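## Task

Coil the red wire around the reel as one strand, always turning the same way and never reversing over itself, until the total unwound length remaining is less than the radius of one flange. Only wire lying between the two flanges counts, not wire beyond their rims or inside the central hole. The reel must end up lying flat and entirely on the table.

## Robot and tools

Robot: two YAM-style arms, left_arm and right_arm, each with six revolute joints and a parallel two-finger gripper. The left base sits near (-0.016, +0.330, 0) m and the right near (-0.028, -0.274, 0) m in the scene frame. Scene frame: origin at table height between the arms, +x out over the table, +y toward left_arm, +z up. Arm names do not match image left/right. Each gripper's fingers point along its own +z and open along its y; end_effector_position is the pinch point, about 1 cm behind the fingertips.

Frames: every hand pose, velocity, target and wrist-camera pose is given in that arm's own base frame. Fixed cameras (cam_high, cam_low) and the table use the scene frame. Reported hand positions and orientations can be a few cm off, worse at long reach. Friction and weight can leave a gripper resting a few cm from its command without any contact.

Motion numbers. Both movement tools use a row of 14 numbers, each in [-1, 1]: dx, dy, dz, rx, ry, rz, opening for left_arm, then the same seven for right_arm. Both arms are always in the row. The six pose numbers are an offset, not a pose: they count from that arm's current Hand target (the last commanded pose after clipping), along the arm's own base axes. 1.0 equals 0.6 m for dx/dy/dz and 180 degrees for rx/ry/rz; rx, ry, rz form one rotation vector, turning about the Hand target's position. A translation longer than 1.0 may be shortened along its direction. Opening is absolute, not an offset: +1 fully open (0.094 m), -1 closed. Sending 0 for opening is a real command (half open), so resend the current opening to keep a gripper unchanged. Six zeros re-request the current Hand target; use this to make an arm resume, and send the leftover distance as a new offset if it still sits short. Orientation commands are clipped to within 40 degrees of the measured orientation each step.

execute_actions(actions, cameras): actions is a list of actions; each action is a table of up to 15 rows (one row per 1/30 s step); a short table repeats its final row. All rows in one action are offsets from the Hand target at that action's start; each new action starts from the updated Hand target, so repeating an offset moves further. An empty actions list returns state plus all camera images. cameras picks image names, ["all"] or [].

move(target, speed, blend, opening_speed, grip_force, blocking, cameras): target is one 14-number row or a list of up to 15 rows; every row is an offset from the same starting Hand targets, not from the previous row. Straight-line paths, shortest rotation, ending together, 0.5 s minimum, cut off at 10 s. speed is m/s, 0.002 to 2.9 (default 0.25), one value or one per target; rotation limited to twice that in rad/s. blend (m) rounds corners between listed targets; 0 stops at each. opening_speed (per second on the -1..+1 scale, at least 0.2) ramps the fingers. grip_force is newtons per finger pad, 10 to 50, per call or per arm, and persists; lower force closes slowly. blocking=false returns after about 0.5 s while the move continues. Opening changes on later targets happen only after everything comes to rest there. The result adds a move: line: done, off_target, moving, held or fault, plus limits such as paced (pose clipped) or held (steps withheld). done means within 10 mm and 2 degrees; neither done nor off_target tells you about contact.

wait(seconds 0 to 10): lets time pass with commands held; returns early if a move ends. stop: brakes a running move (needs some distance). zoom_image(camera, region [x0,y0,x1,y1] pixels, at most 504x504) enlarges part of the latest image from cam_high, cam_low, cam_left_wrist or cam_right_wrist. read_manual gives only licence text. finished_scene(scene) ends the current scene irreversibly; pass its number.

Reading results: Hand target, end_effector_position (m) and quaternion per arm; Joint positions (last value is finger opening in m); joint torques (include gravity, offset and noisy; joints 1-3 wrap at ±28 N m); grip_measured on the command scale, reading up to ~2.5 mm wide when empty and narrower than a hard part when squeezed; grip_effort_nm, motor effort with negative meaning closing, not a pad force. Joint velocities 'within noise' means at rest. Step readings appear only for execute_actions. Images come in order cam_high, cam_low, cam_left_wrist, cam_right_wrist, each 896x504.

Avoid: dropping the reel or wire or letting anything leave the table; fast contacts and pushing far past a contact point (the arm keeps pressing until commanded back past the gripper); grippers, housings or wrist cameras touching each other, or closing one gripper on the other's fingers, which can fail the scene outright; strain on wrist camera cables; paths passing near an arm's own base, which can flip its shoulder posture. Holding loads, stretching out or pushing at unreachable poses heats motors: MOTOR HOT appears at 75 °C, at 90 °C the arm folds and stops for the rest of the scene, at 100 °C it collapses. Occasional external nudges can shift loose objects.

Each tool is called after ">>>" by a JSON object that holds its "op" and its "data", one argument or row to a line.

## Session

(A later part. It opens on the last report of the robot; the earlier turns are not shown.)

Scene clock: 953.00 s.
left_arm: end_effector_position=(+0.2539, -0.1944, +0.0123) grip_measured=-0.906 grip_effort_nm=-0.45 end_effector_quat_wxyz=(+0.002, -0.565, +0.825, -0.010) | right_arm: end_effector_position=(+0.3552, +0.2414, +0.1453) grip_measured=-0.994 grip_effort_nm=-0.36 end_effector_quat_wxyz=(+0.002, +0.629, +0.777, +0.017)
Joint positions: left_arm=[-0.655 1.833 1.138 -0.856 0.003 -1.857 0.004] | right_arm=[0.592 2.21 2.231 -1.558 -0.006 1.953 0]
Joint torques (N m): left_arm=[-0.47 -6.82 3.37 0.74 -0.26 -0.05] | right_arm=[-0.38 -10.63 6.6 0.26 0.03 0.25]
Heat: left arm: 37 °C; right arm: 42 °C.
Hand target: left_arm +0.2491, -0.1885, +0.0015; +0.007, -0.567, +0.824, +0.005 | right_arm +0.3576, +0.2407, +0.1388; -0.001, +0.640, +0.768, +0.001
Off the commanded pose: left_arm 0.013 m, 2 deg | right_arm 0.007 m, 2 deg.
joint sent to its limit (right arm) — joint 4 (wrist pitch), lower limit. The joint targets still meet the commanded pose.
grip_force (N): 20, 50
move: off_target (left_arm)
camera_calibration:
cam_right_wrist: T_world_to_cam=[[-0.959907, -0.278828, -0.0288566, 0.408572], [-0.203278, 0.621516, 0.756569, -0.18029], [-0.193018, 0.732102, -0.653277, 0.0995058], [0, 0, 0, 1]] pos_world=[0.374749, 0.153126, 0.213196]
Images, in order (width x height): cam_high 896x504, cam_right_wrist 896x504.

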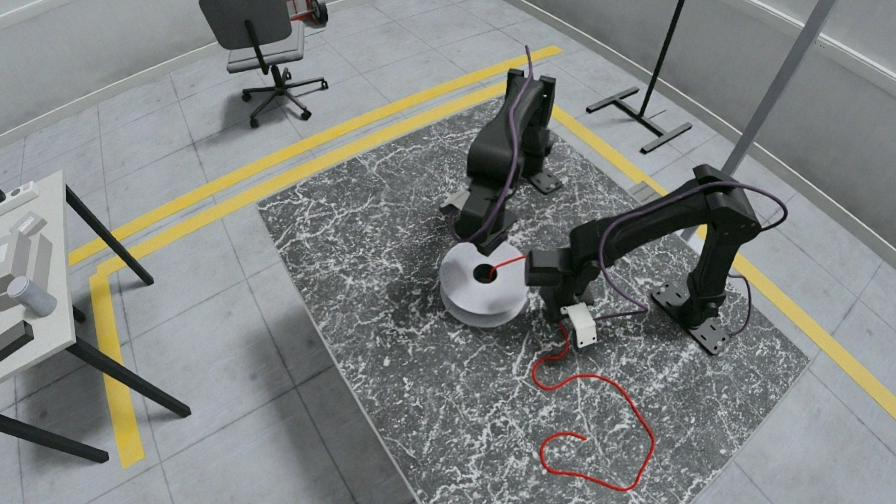

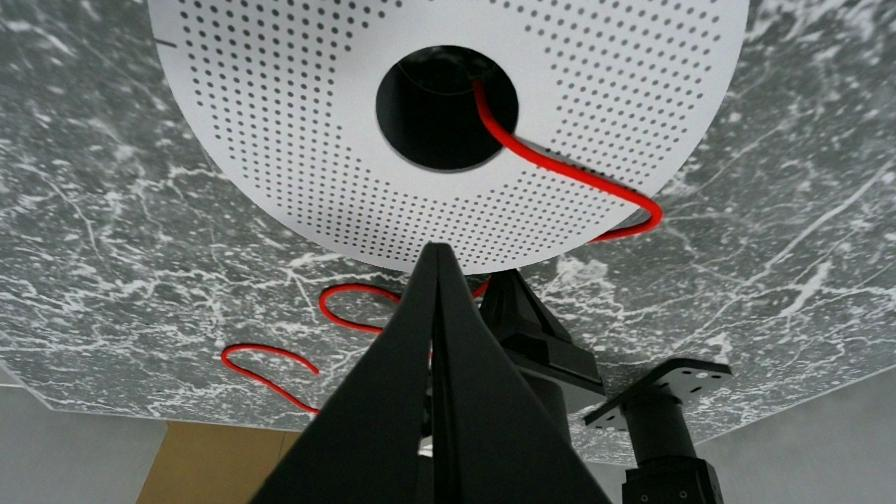

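>>> {"op": "move", "data": {
  "target": [0, 0, 0, 0, 0, 0, -1, 0.0, 0.0, -0.1, 0, 0, 0, -1],
  "speed": 0.12,
  "cameras": ["cam_low", "cam_right_wrist"]
}}

Scene clock: 962.97 s.
left_arm: end_effector_position=(+0.2539, -0.1944, +0.0123) grip_measured=-0.906 grip_effort_nm=-0.45 end_effector_quat_wxyz=(+0.002, -0.565, +0.825, -0.010) | right_arm: end_effector_position=(+0.3581, +0.2434, +0.0856) grip_measured=-0.994 grip_effort_nm=-0.36 end_effector_quat_wxyz=(-0.001, +0.634, +0.773, +0.008)
Joint positions: left_arm=[-0.655 1.833 1.138 -0.856 0.003 -1.857 0.004] | right_arm=[0.592 2.21 1.992 -1.339 -0.006 1.965 0]
Joint torques (N m): left_arm=[-0.51 -6.8 3.33 0.74 -0.26 -0.05] | right_arm=[-0.31 -12.55 4.88 0.39 0.03 0.16]
Heat: left arm: 37 °C; right arm: 41 °C.
Hand target: left_arm +0.2491, -0.1885, +0.0015; +0.007, -0.567, +0.824, +0.005 | right_arm +0.3577, +0.2408, +0.0789; -0.001, +0.640, +0.769, +0.001
Off the commanded pose: left_arm 0.013 m, 2 deg | right_arm 0.007 m, 1 deg.
grip_force (N): 20, 50
move: off_target (left_arm)
camera_calibration:
cam_right_wrist: T_world_to_cam=[[-0.963567, -0.267287, -0.00985635, 0.407137], [-0.183043, 0.632101, 0.752957, -0.145274], [-0.195026, 0.727328, -0.657996, 0.0618673], [0, 0, 0, 1]] pos_world=[0.377778, 0.155653, 0.154107]
Images, in order (width x height): cam_low 896x504, cam_right_wrist 896x504.

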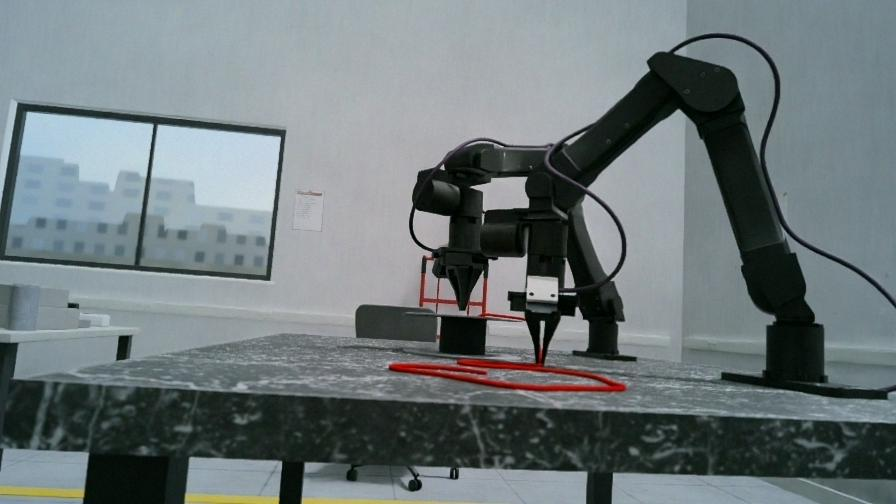

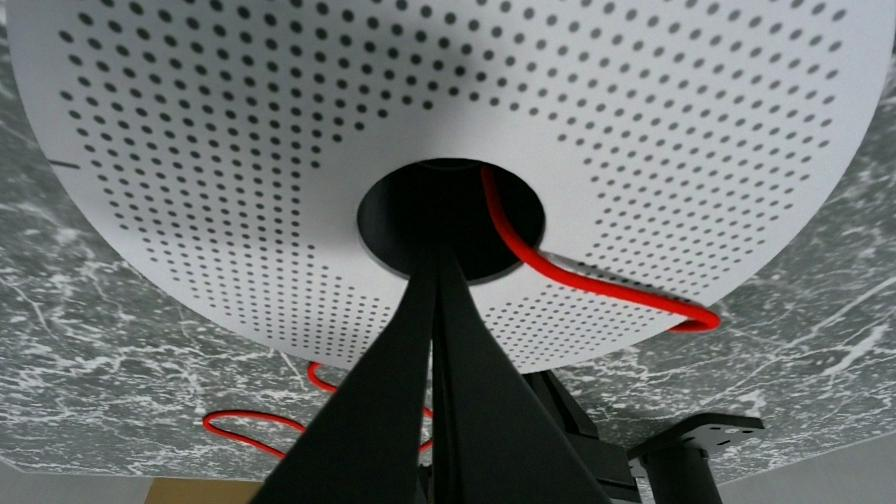

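>>> {"op": "move", "data": {
  "target": [
    [0, 0, 0, 0, 0, 0, -1, -0.006, -0.005, -0.005, 0, 0, 0, -1],
    [0, 0, 0, 0, 0, 0, -1, -0.006, -0.005, -0.052, 0, 0, 0, -1]
  ],
  "speed": 0.08,
  "cameras": ["cam_low", "cam_right_wrist"]
}}

Scene clock: 1004.67 s.
left_arm: end_effector_position=(+0.2539, -0.1944, +0.0123) grip_measured=-0.906 grip_effort_nm=-0.45 end_effector_quat_wxyz=(+0.002, -0.565, +0.825, -0.010) | right_arm: end_effector_position=(+0.3545, +0.2410, +0.0499) grip_measured=-0.994 grip_effort_nm=-0.36 end_effector_quat_wxyz=(-0.002, +0.634, +0.773, +0.003)
Joint positions: left_arm=[-0.655 1.833 1.138 -0.856 0.003 -1.857 0.004] | right_arm=[0.592 2.21 1.851 -1.208 -0.006 1.966 0]
Joint torques (N m): left_arm=[-0.49 -6.82 3.33 0.74 -0.25 -0.05] | right_arm=[-0.36 -13.55 4.78 0.34 0.08 0.16]
Heat: left arm: 36 °C; right arm: 41 °C.
Hand target: left_arm +0.2491, -0.1885, +0.0015; +0.007, -0.567, +0.824, +0.005 | right_arm +0.3541, +0.2378, +0.0476; -0.001, +0.640, +0.768, +0.001
Off the commanded pose: left_arm 0.013 m, 2 deg | right_arm 0.004 m, 1 deg.
grip_force (N): 20, 50
move: off_target (left_arm)
camera_calibration:
cam_right_wrist: T_world_to_cam=[[-0.9637, -0.266987, -0.0000936717, 0.402098], [-0.17641, 0.636496, 0.750835, -0.12085], [-0.200403, 0.723596, -0.66049, 0.0424469], [0, 0, 0, 1]] pos_world=[0.374689, 0.153561, 0.118811]
Images, in order (width x height): cam_low 896x504, cam_right_wrist 896x504.

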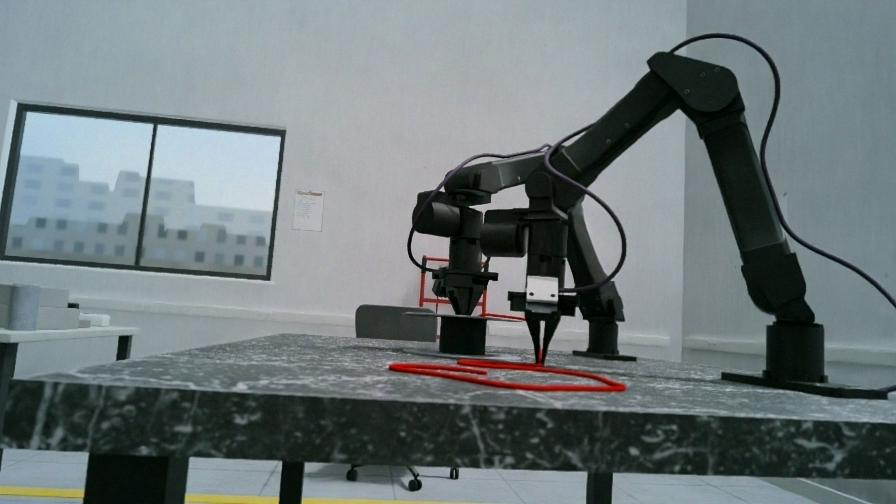

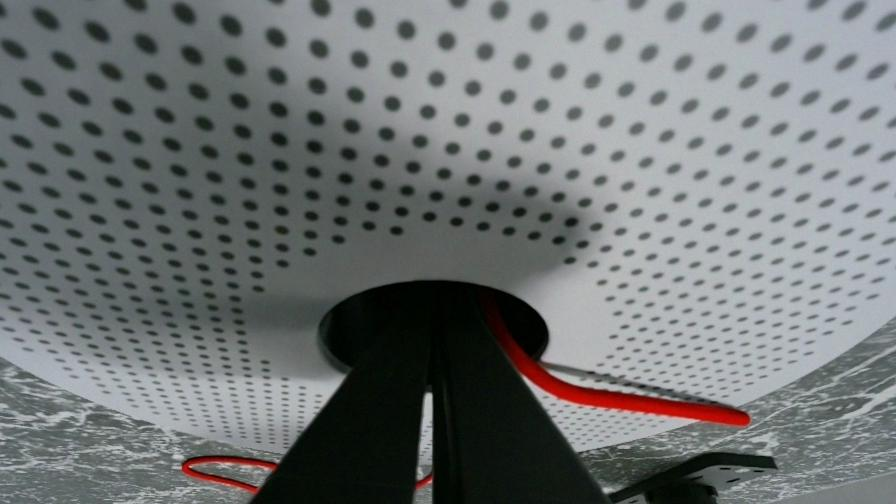

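>>> {"op": "move", "data": {
  "target": [0, 0, 0, 0, 0, 0, -1, 0, 0, 0, 0, 0, 0, -0.35],
  "speed": 0.08,
  "opening_speed": 0.4,
  "grip_force": [20, 20],
  "cameras": ["cam_low", "cam_right_wrist"]
}}

Scene clock: 1013.43 s.
left_arm: end_effector_position=(+0.2539, -0.1944, +0.0123) grip_measured=-0.906 grip_effort_nm=-0.45 end_effector_quat_wxyz=(+0.002, -0.565, +0.825, -0.010) | right_arm: end_effector_position=(+0.3545, +0.2427, +0.0517) grip_measured=-0.359 grip_effort_nm=0.48 end_effector_quat_wxyz=(-0.005, +0.634, +0.773, +0.007)
Joint positions: left_arm=[-0.655 1.833 1.138 -0.856 0.003 -1.857 0.004] | right_arm=[0.592 2.206 1.851 -1.205 -0.014 1.967 0.03]
Joint torques (N m): left_arm=[-0.49 -6.82 3.32 0.74 -0.25 -0.05] | right_arm=[-0.4 -12.85 4.7 0.37 0.13 0.14]
Heat: left arm: 36 °C; right arm: 41 °C.
Hand target: left_arm +0.2491, -0.1885, +0.0015; +0.007, -0.567, +0.824, +0.005 | right_arm +0.3541, +0.2378, +0.0477; -0.001, +0.640, +0.768, +0.001
Off the commanded pose: left_arm 0.013 m, 2 deg | right_arm 0.006 m, 1 deg.
grip_force (N): 20, 20
move: off_target (left_arm)
camera_calibration:
cam_right_wrist: T_world_to_cam=[[-0.963985, -0.265924, -0.00414664, 0.402692], [-0.176776, 0.629016, 0.757026, -0.121548], [-0.198703, 0.730495, -0.653371, 0.0396894], [0, 0, 0, 1]] pos_world=[0.374588, 0.154548, 0.119617]
Images, in order (width x height): cam_low 896x504, cam_right_wrist 896x504.

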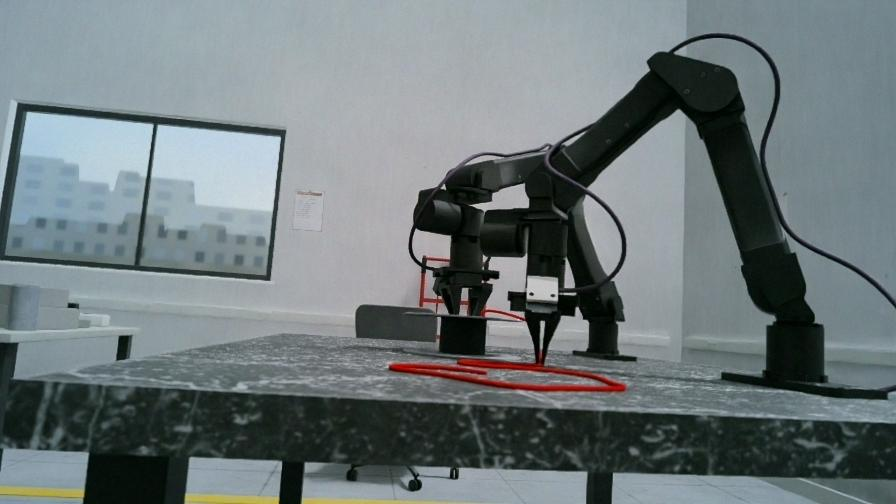

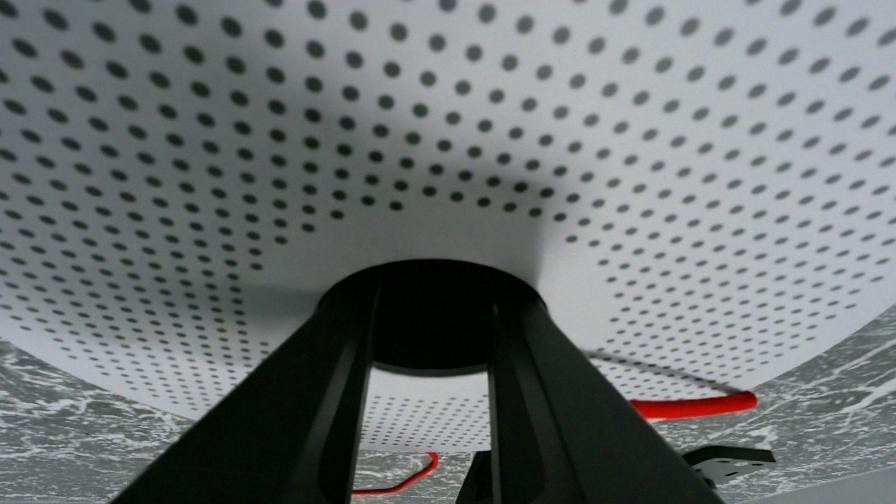

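>>> {"op": "move", "data": {
  "target": [0, 0, 0, 0, 0, 0, -1, 0, 0, 0, 0, 0, 0, -0.15],
  "speed": 0.08,
  "opening_speed": 0.4,
  "cameras": ["cam_right_wrist"]
}}

Scene clock: 1017.53 s.
left_arm: end_effector_position=(+0.2539, -0.1944, +0.0123) grip_measured=-0.906 grip_effort_nm=-0.45 end_effector_quat_wxyz=(+0.002, -0.565, +0.825, -0.010) | right_arm: end_effector_position=(+0.3550, +0.2426, +0.0553) grip_measured=-0.248 grip_effort_nm=1.25 end_effector_quat_wxyz=(-0.003, +0.637, +0.771, +0.011)
Joint positions: left_arm=[-0.655 1.833 1.138 -0.856 0.003 -1.857 0.004] | right_arm=[0.592 2.197 1.851 -1.206 -0.012 1.972 0.035]
Joint torques (N m): left_arm=[-0.46 -6.79 3.37 0.74 -0.26 -0.06] | right_arm=[-0.47 -12.21 4.74 0.35 0.11 0.04]
Heat: left arm: 36 °C; right arm: 40 °C.
Hand target: left_arm +0.2491, -0.1885, +0.0015; +0.007, -0.567, +0.824, +0.005 | right_arm +0.3540, +0.2378, +0.0477; -0.001, +0.640, +0.768, +0.001
Off the commanded pose: left_arm 0.013 m, 2 deg | right_arm 0.009 m, 1 deg.
grip_force (N): 20, 20
move: off_target (left_arm)
camera_calibration:
cam_right_wrist: T_world_to_cam=[[-0.965341, -0.260703, -0.0122618, 0.402814], [-0.179157, 0.627762, 0.757508, -0.123007], [-0.189787, 0.73345, -0.652711, 0.0382906], [0, 0, 0, 1]] pos_world=[0.374082, 0.15415, 0.123111]
Images, in order (width x height): cam_right_wrist 896x504.

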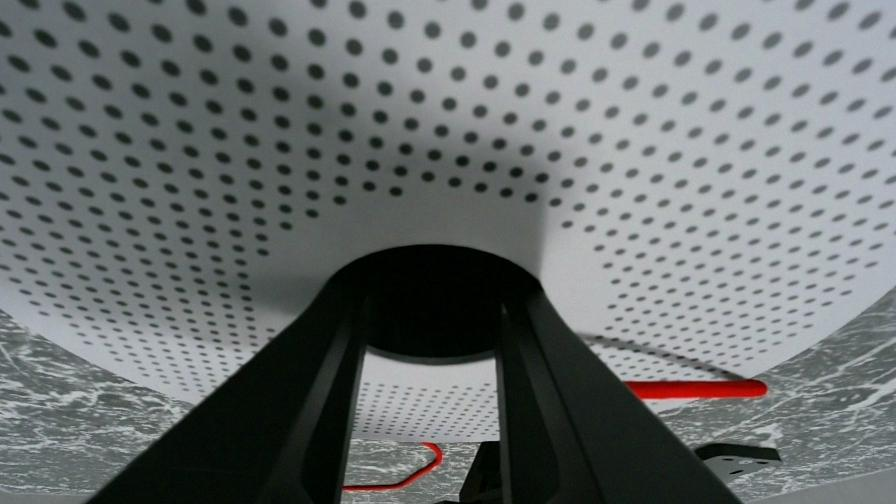

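>>> {"op": "move", "data": {
  "target": [
    [0, 0, 0, 0, 0, 0, -0.8, 0, 0, 0, 0, 0, 0, -0.15],
    [0, 0, 0.0, 0, 0, 0, -0.8, 0, 0, 0.005, 0, 0, 0.14, -0.15]
  ],
  "speed": 0.1,
  "cameras": ["all"]
}}

Scene clock: 1043.33 s.
left_arm: end_effector_position=(+0.2553, -0.1951, +0.0124) grip_measured=-0.802 grip_effort_nm=0.14 end_effector_quat_wxyz=(+0.004, -0.565, +0.825, -0.013) | right_arm: end_effector_position=(+0.3569, +0.2435, +0.0556) grip_measured=-0.239 grip_effort_nm=1.25 end_effector_quat_wxyz=(+0.002, +0.467, +0.884, +0.015)
Joint positions: left_arm=[-0.655 1.833 1.138 -0.85 0.001 -1.857 0.009] | right_arm=[0.592 2.196 1.851 -1.198 -0.011 1.565 0.036]
Joint torques (N m): left_arm=[-0.47 -6.82 3.37 0.7 -0.24 -0.05] | right_arm=[-0.47 -12.12 5.63 0.13 0.11 -0.3]
Heat: left arm: 36 °C; right arm: 40 °C.
Hand target: left_arm +0.2491, -0.1885, +0.0015; +0.007, -0.567, +0.824, +0.005 | right_arm +0.3540, +0.2378, +0.0507; -0.001, +0.457, +0.890, +0.001
Off the commanded pose: left_arm 0.014 m, 2 deg | right_arm 0.008 m, 2 deg.
grip_force (N): 20, 20
move: off_target (left_arm)
camera_calibration:
cam_left_wrist: T_world_to_cam=[[0.954221, -0.297958, 0.0261531, -0.305997], [-0.211501, -0.610331, 0.763389, -0.0664222], [-0.211496, -0.733973, -0.645409, 0.028415], [0, 0, 0, 1]] pos_world=[0.28395, -0.110858, 0.077048]
cam_right_wrist: T_world_to_cam=[[-0.782777, -0.621734, -0.0265951, 0.428464], [-0.425909, 0.504091, 0.751328, -0.00500569], [-0.45372, 0.59945, -0.659393, 0.165357], [0, 0, 0, 1]] pos_world=[0.408286, 0.169791, 0.124191]

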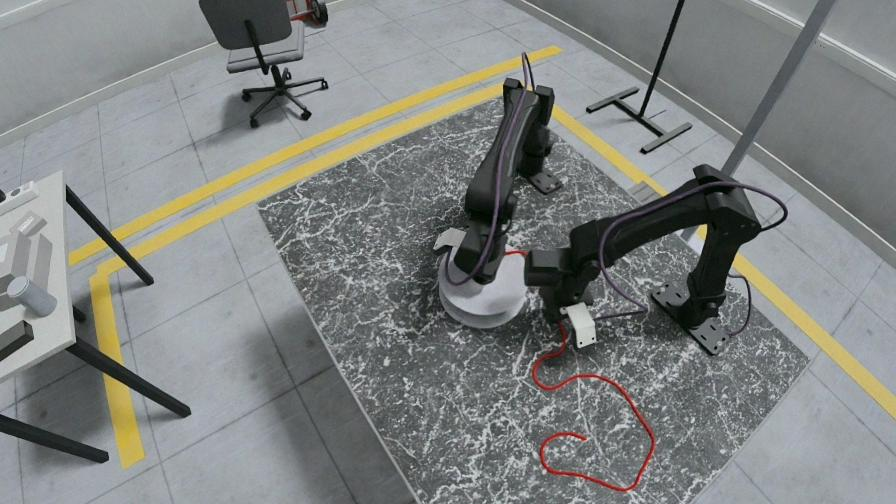

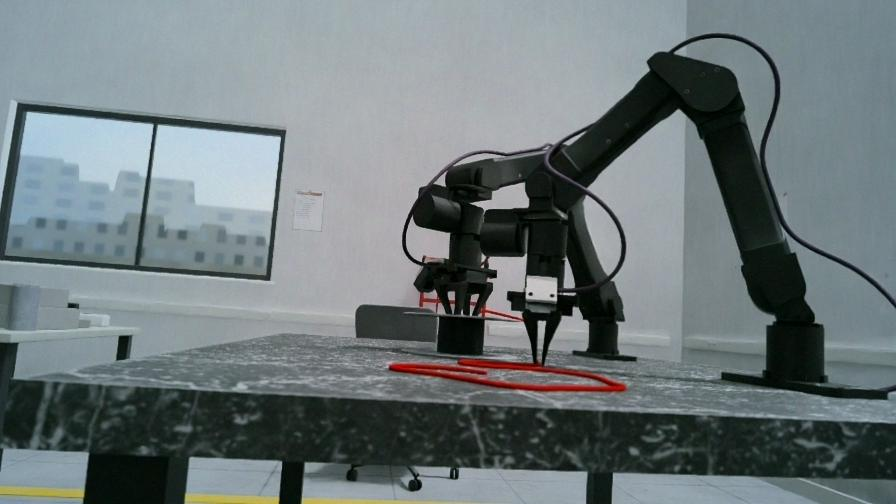

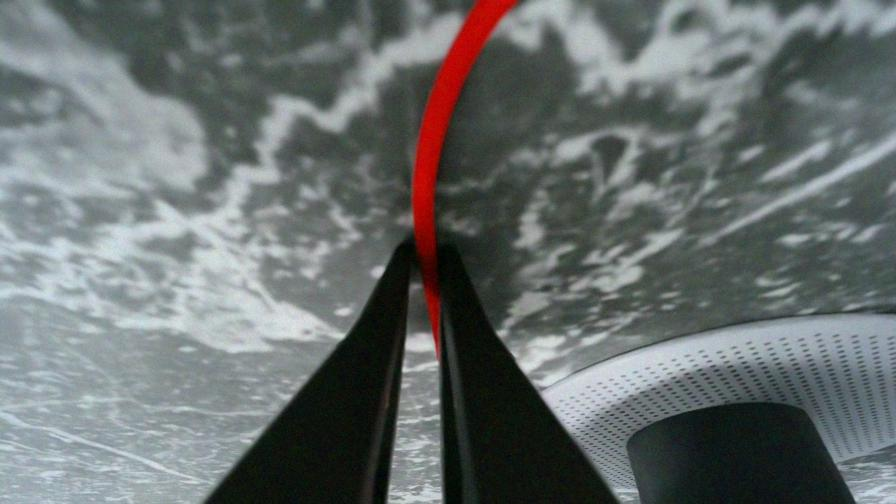

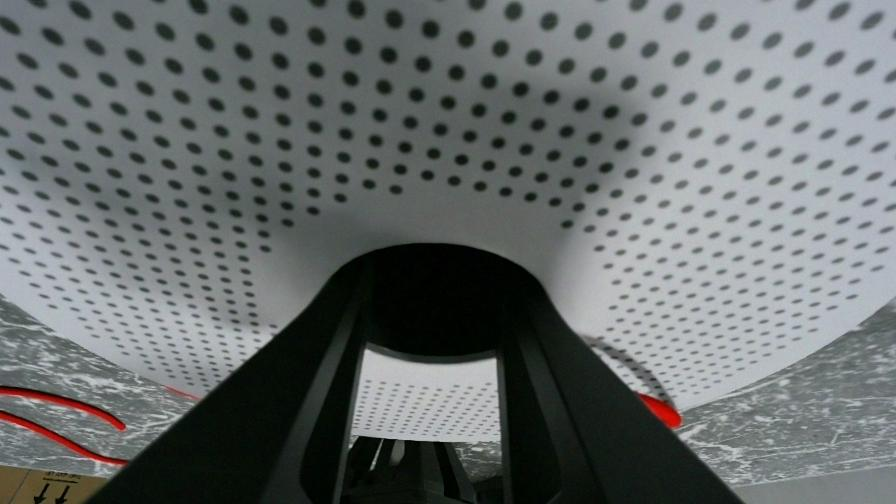

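>>> {"op": "zoom_image", "data": {
  "camera": "cam_high",
  "region": [420, 220, 620, 340]
}}

>>> {"op": "zoom_image", "data": {
  "camera": "cam_low",
  "region": [390, 260, 590, 380]
}}

Scaled by 2.520 from the camera's 896x504 image, which has a finer 1280x720 frame.

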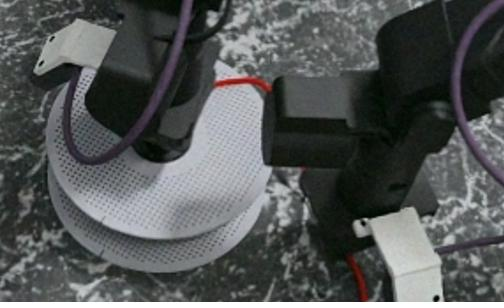

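Scaled by 2.520 from the camera's 896x504 image, which has a finer 1280x720 frame.

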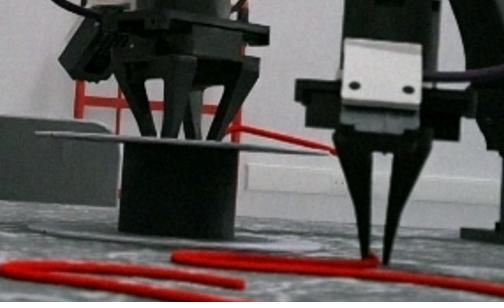

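>>> {"op": "move", "data": {
  "target": [
    [0, 0, 0.0, 0, 0, 0, -0.8, 0, 0, 0.0, 0, 0, 0.14, -0.15]
  ],
  "speed": 0.1,
  "cameras": ["all"]
}}

>>> {"op": "zoom_image", "data": {
  "camera": "cam_high",
  "region": [420, 220, 620, 340]
}}

>>> {"op": "zoom_image", "data": {
  "camera": "cam_low",
  "region": [390, 260, 590, 380]
}}

Scene clock: 1056.60 s.
left_arm: end_effector_position=(+0.2553, -0.1951, +0.0124) grip_measured=-0.802 grip_effort_nm=0.14 end_effector_quat_wxyz=(+0.004, -0.565, +0.825, -0.013) | right_arm: end_effector_position=(+0.3569, +0.2435, +0.0559) grip_measured=-0.234 grip_effort_nm=1.25 end_effector_quat_wxyz=(+0.005, +0.264, +0.964, +0.014)
Joint positions: left_arm=[-0.655 1.833 1.138 -0.85 0.001 -1.857 0.009] | right_arm=[0.592 2.196 1.851 -1.198 -0.011 1.126 0.036]
Joint torques (N m): left_arm=[-0.49 -6.82 3.36 0.69 -0.24 -0.06] | right_arm=[-0.46 -12.01 5.67 0.14 0.09 -0.35]
Heat: left arm: 36 °C; right arm: 40 °C.
Hand target: left_arm +0.2491, -0.1885, +0.0015; +0.007, -0.567, +0.824, +0.005 | right_arm +0.3540, +0.2378, +0.0507; -0.001, +0.252, +0.968, +0.000
Off the commanded pose: left_arm 0.014 m, 2 deg | right_arm 0.008 m, 2 deg.
grip_force (N): 20, 20
move: off_target (left_arm)
camera_calibration:
cam_left_wrist: T_world_to_cam=[[0.954221, -0.297958, 0.0261531, -0.305997], [-0.211501, -0.610331, 0.763389, -0.0664222], [-0.211496, -0.733973, -0.645409, 0.028415], [0, 0, 0, 1]] pos_world=[0.28395, -0.110858, 0.077048]
cam_right_wrist: T_world_to_cam=[[-0.444418, -0.895377, -0.0281527, 0.37443], [-0.608861, 0.278856, 0.742649, 0.115399], [-0.6571, 0.347187, -0.669089, 0.300165], [0, 0, 0, 1]] pos_world=[0.433904, 0.198863, 0.125678]

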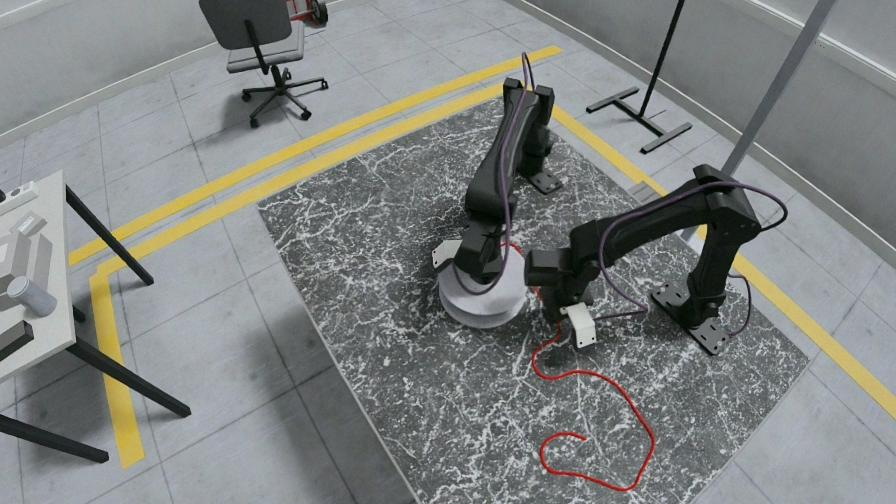

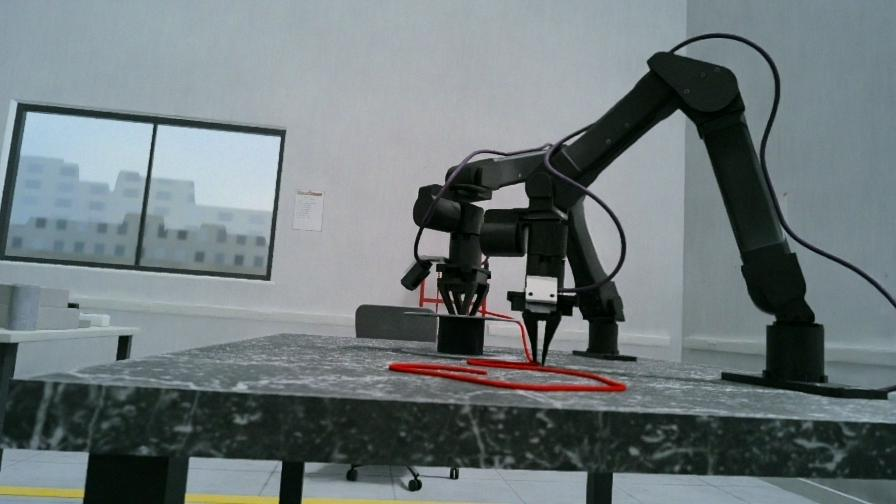

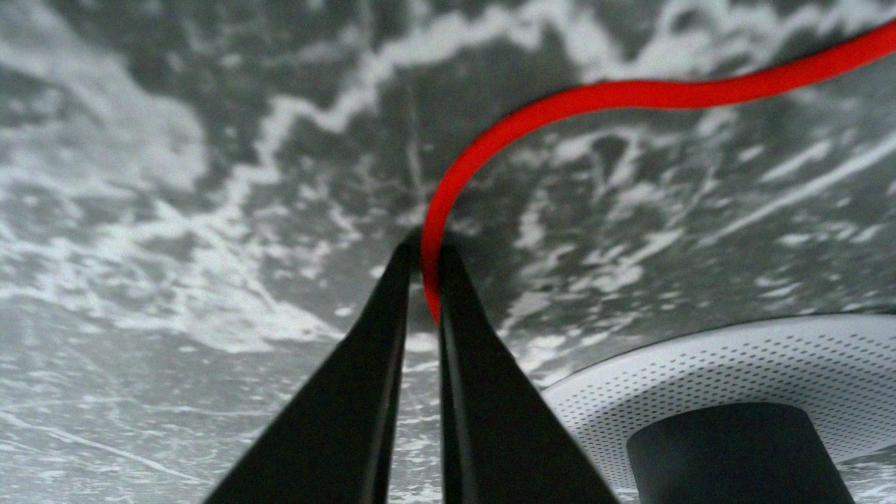

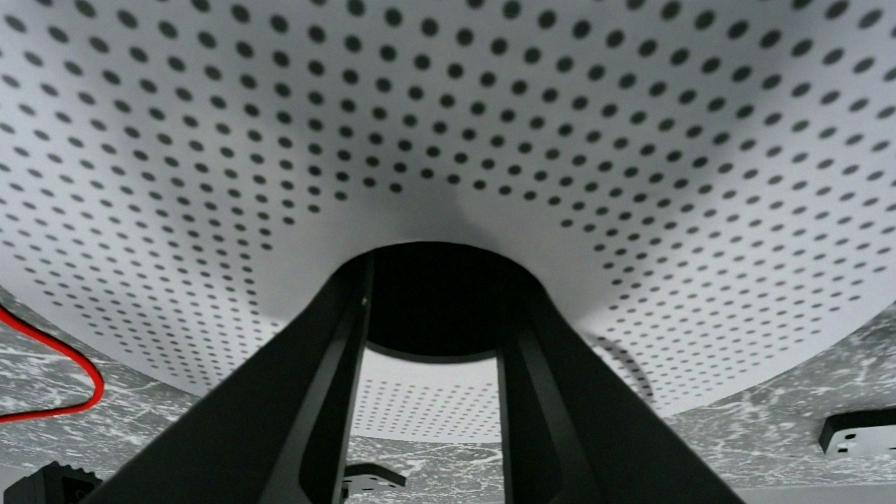

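Scaled by 2.520 from the camera's 896x504 image, which has a finer 1280x720 frame.

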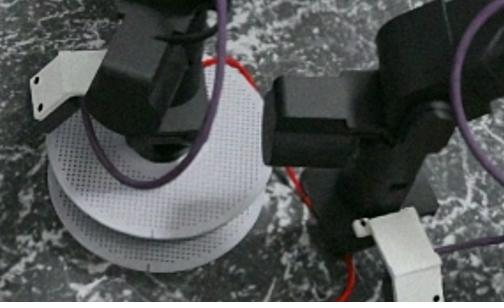

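Scaled by 2.520 from the camera's 896x504 image, which has a finer 1280x720 frame.

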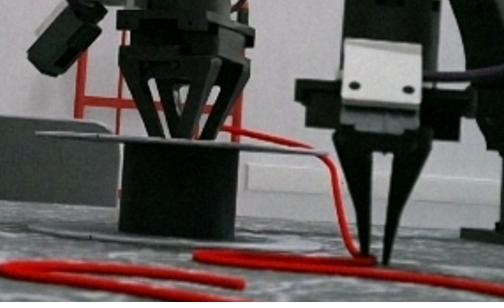

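>>> {"op": "move", "data": {
  "target": [
    [0, 0, 0.0, 0, 0, 0, -0.8, 0, 0, 0.0, 0, 0, 0.14, -0.15]
  ],
  "speed": 0.1,
  "cameras": ["all"]
}}

>>> {"op": "zoom_image", "data": {
  "camera": "cam_high",
  "region": [420, 220, 620, 340]
}}

>>> {"op": "zoom_image", "data": {
  "camera": "cam_low",
  "region": [390, 260, 590, 380]
}}

Scene clock: 1064.33 s.
left_arm: end_effector_position=(+0.2553, -0.1951, +0.0124) grip_measured=-0.802 grip_effort_nm=0.14 end_effector_quat_wxyz=(+0.004, -0.565, +0.825, -0.013) | right_arm: end_effector_position=(+0.3568, +0.2437, +0.0561) grip_measured=-0.230 grip_effort_nm=1.25 end_effector_quat_wxyz=(+0.008, +0.048, +0.999, +0.013)
Joint positions: left_arm=[-0.655 1.833 1.138 -0.85 0.001 -1.857 0.009] | right_arm=[0.592 2.195 1.851 -1.198 -0.012 0.689 0.036]
Joint torques (N m): left_arm=[-0.46 -6.79 3.36 0.68 -0.24 -0.06] | right_arm=[-0.34 -11.86 5.91 0.14 0.1 -0.38]
Heat: left arm: 36 °C; right arm: 40 °C.
Hand target: left_arm +0.2491, -0.1885, +0.0015; +0.007, -0.567, +0.824, +0.005 | right_arm +0.3540, +0.2378, +0.0507; -0.001, +0.035, +0.999, +0.000
Off the commanded pose: left_arm 0.014 m, 2 deg | right_arm 0.009 m, 2 deg.
grip_force (N): 20, 20
move: off_target (left_arm)
camera_calibration:
cam_left_wrist: T_world_to_cam=[[0.954221, -0.297958, 0.0261531, -0.305997], [-0.211501, -0.610331, 0.763389, -0.0664222], [-0.211496, -0.733973, -0.645409, 0.028415], [0, 0, 0, 1]] pos_world=[0.28395, -0.110858, 0.077048]
cam_right_wrist: T_world_to_cam=[[-0.0229914, -0.999436, -0.0244842, 0.249289], [-0.678254, -0.00239894, 0.734823, 0.208921], [-0.734467, 0.0335011, -0.677816, 0.404662], [0, 0, 0, 1]] pos_world=[0.444644, 0.236093, 0.12687]

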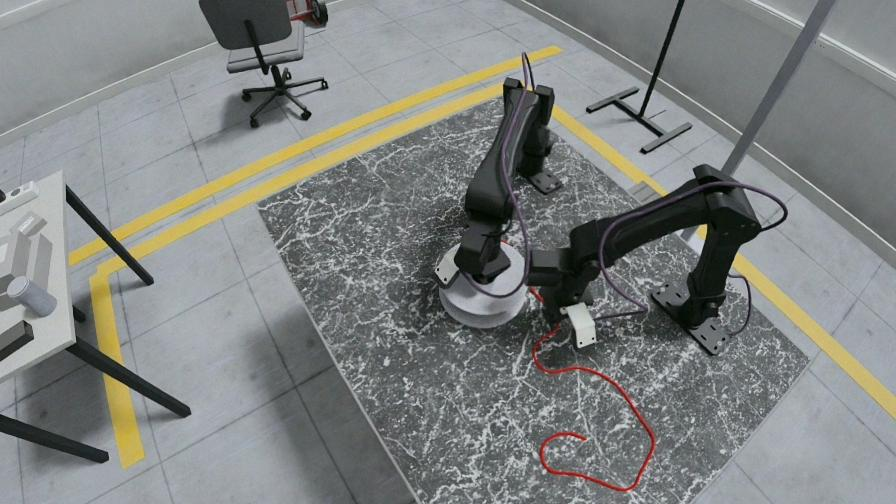

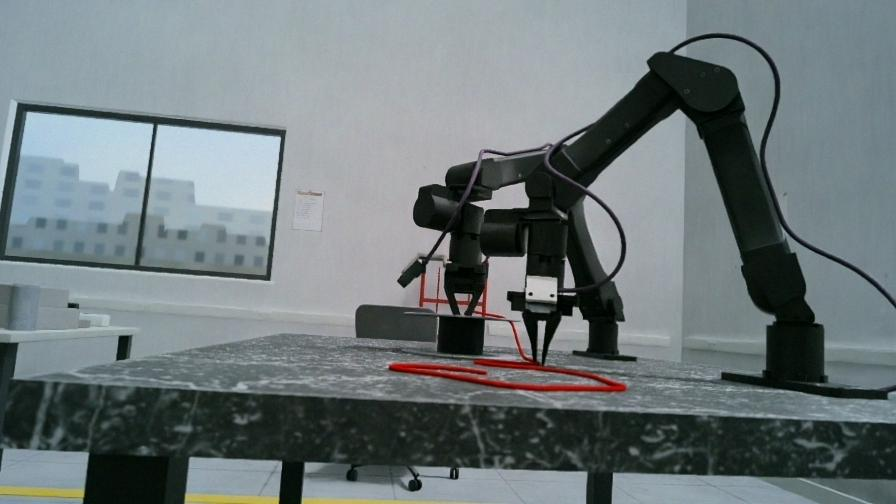

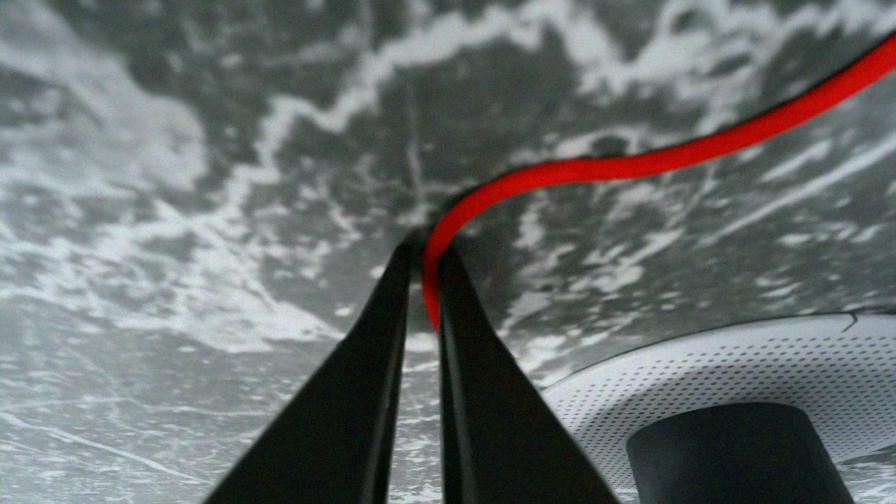

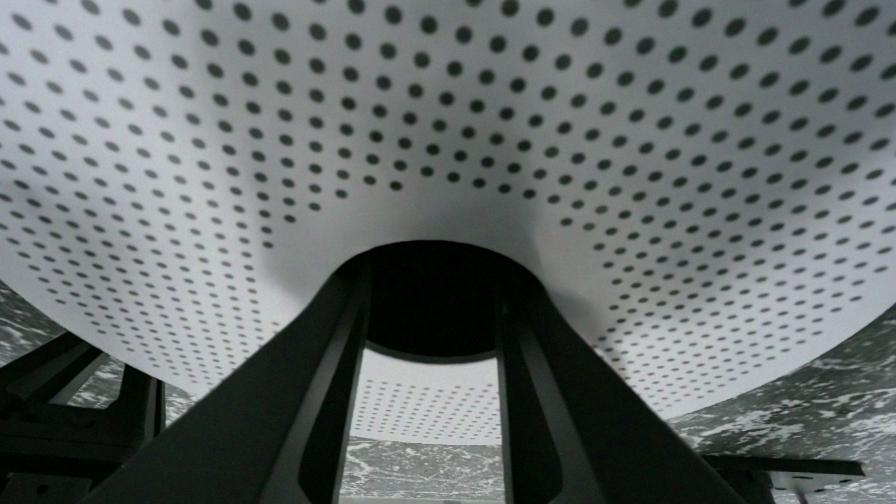

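Scaled by 2.520 from the camera's 896x504 image, which has a finer 1280x720 frame.

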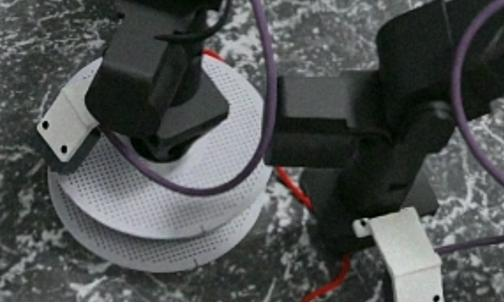

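Scaled by 2.520 from the camera's 896x504 image, which has a finer 1280x720 frame.

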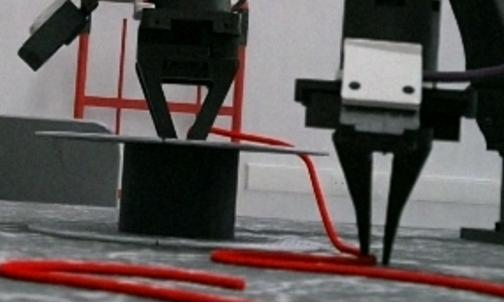

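>>> {"op": "zoom_image", "data": {
  "camera": "cam_low",
  "region": [430, 290, 550, 370]
}}

>>> {"op": "zoom_image", "data": {
  "camera": "cam_high",
  "region": [470, 225, 570, 315]
}}

Scaled by 4.200 from the camera's 896x504 image, which has a finer 1280x720 frame.

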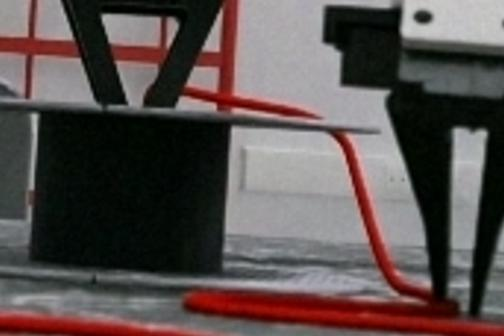

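Scaled by 5.040 from the camera's 896x504 image, which has a finer 1280x720 frame.

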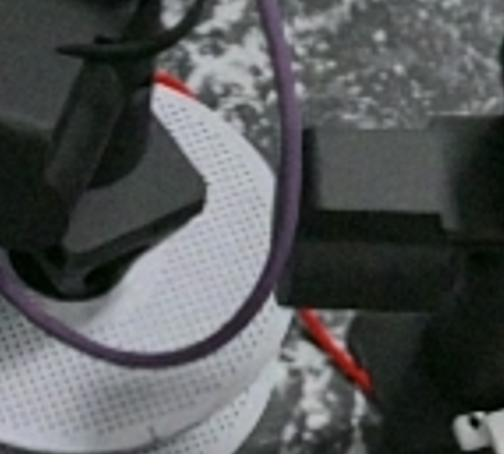

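>>> {"op": "move", "data": {
  "target": [
    [0, 0, 0.0, 0, 0, 0, -0.8, 0, 0, 0.0, 0, 0, 0.22, -0.15]
  ],
  "speed": 0.15,
  "cameras": ["all"]
}}

>>> {"op": "zoom_image", "data": {
  "camera": "cam_high",
  "region": [420, 220, 620, 340]
}}

>>> {"op": "zoom_image", "data": {
  "camera": "cam_low",
  "region": [400, 280, 560, 380]
}}

Scene clock: 1088.10 s.
left_arm: end_effector_position=(+0.2554, -0.1952, +0.0124) grip_measured=-0.802 grip_effort_nm=0.14 end_effector_quat_wxyz=(+0.004, -0.565, +0.825, -0.013) | right_arm: end_effector_position=(+0.3565, +0.2443, +0.0562) grip_measured=-0.224 grip_effort_nm=1.25 end_effector_quat_wxyz=(+0.012, -0.289, +0.957, +0.012)
Joint positions: left_arm=[-0.655 1.833 1.138 -0.849 0.001 -1.857 0.009] | right_arm=[0.592 2.195 1.851 -1.198 -0.015 0.006 0.036]
Joint torques (N m): left_arm=[-0.47 -6.83 3.38 0.69 -0.23 -0.06] | right_arm=[-0.36 -11.75 5.76 0.11 0.18 -0.47]
Heat: left arm: 35 °C; right arm: 39 °C.
Hand target: left_arm +0.2491, -0.1885, +0.0015; +0.007, -0.567, +0.824, +0.004 | right_arm +0.3540, +0.2378, +0.0506; -0.001, -0.306, +0.952, +0.000
Off the commanded pose: left_arm 0.014 m, 2 deg | right_arm 0.009 m, 3 deg.
grip_force (N): 20, 20
move: off_target (left_arm, right_arm)
camera_calibration:
cam_left_wrist: T_world_to_cam=[[0.954222, -0.297927, 0.0264663, -0.306049], [-0.211674, -0.610141, 0.763493, -0.0664211], [-0.211317, -0.734144, -0.645273, 0.028261], [0, 0, 0, 1]] pos_world=[0.283951, -0.110959, 0.0770482]
cam_right_wrist: T_world_to_cam=[[0.61236, -0.790487, -0.0120836, -0.028325], [-0.53834, -0.428127, 0.725877, 0.263195], [-0.57897, -0.437993, -0.687718, 0.464808], [0, 0, 0, 1]] pos_world=[0.428143, 0.293873, 0.128267]

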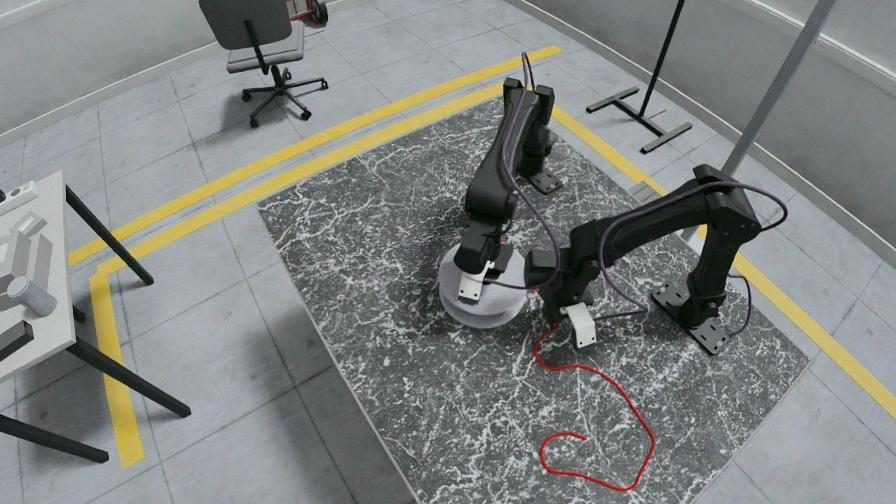

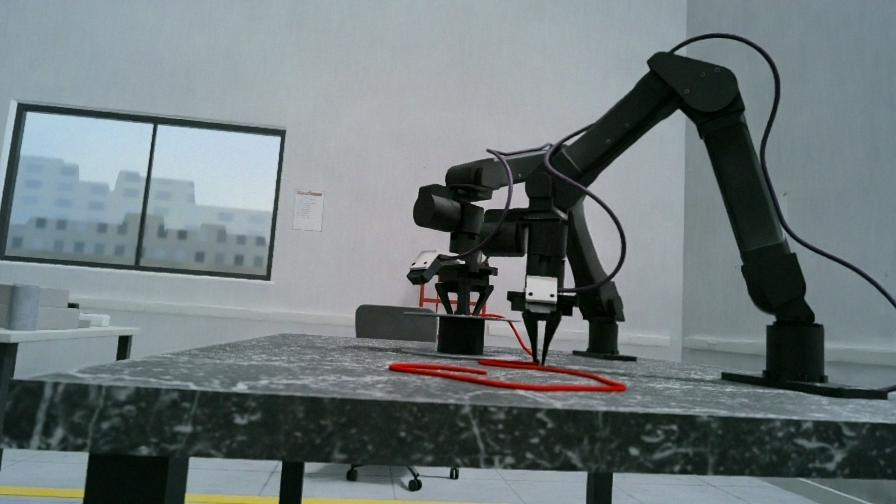

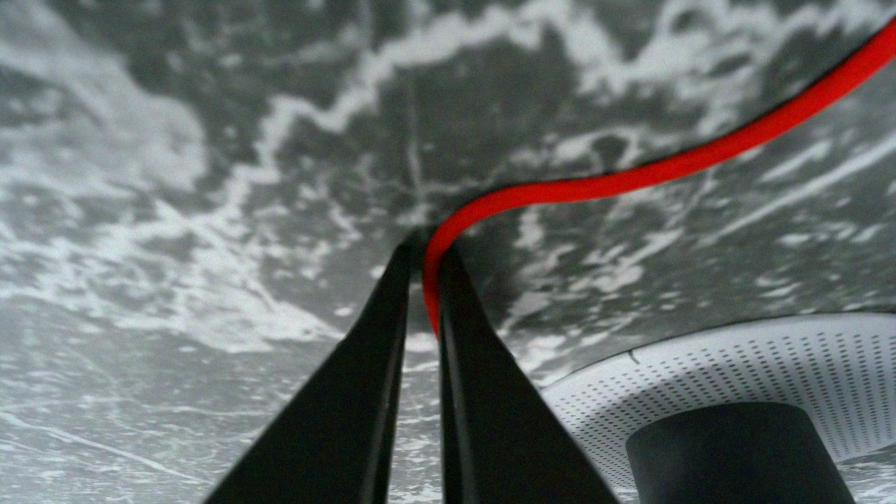

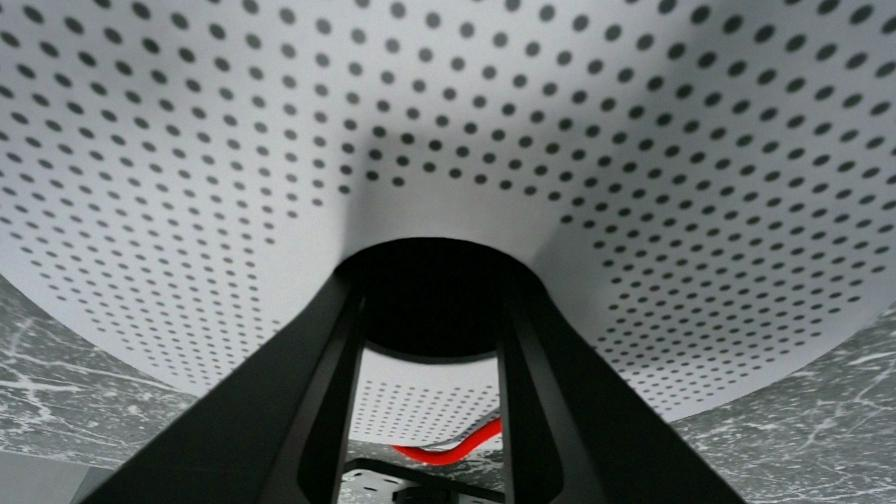

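Scaled by 2.520 from the camera's 896x504 image, which has a finer 1280x720 frame.

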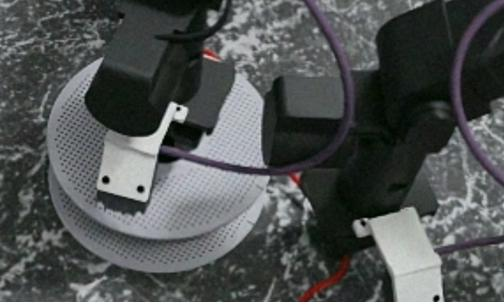

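Scaled by 3.150 from the camera's 896x504 image, which has a finer 1280x720 frame.

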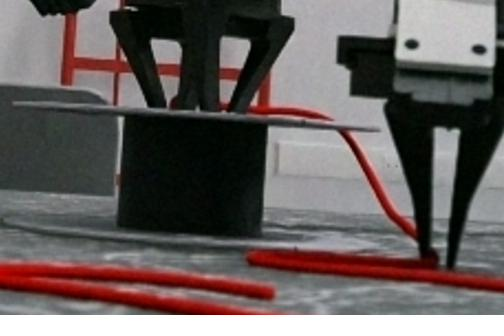

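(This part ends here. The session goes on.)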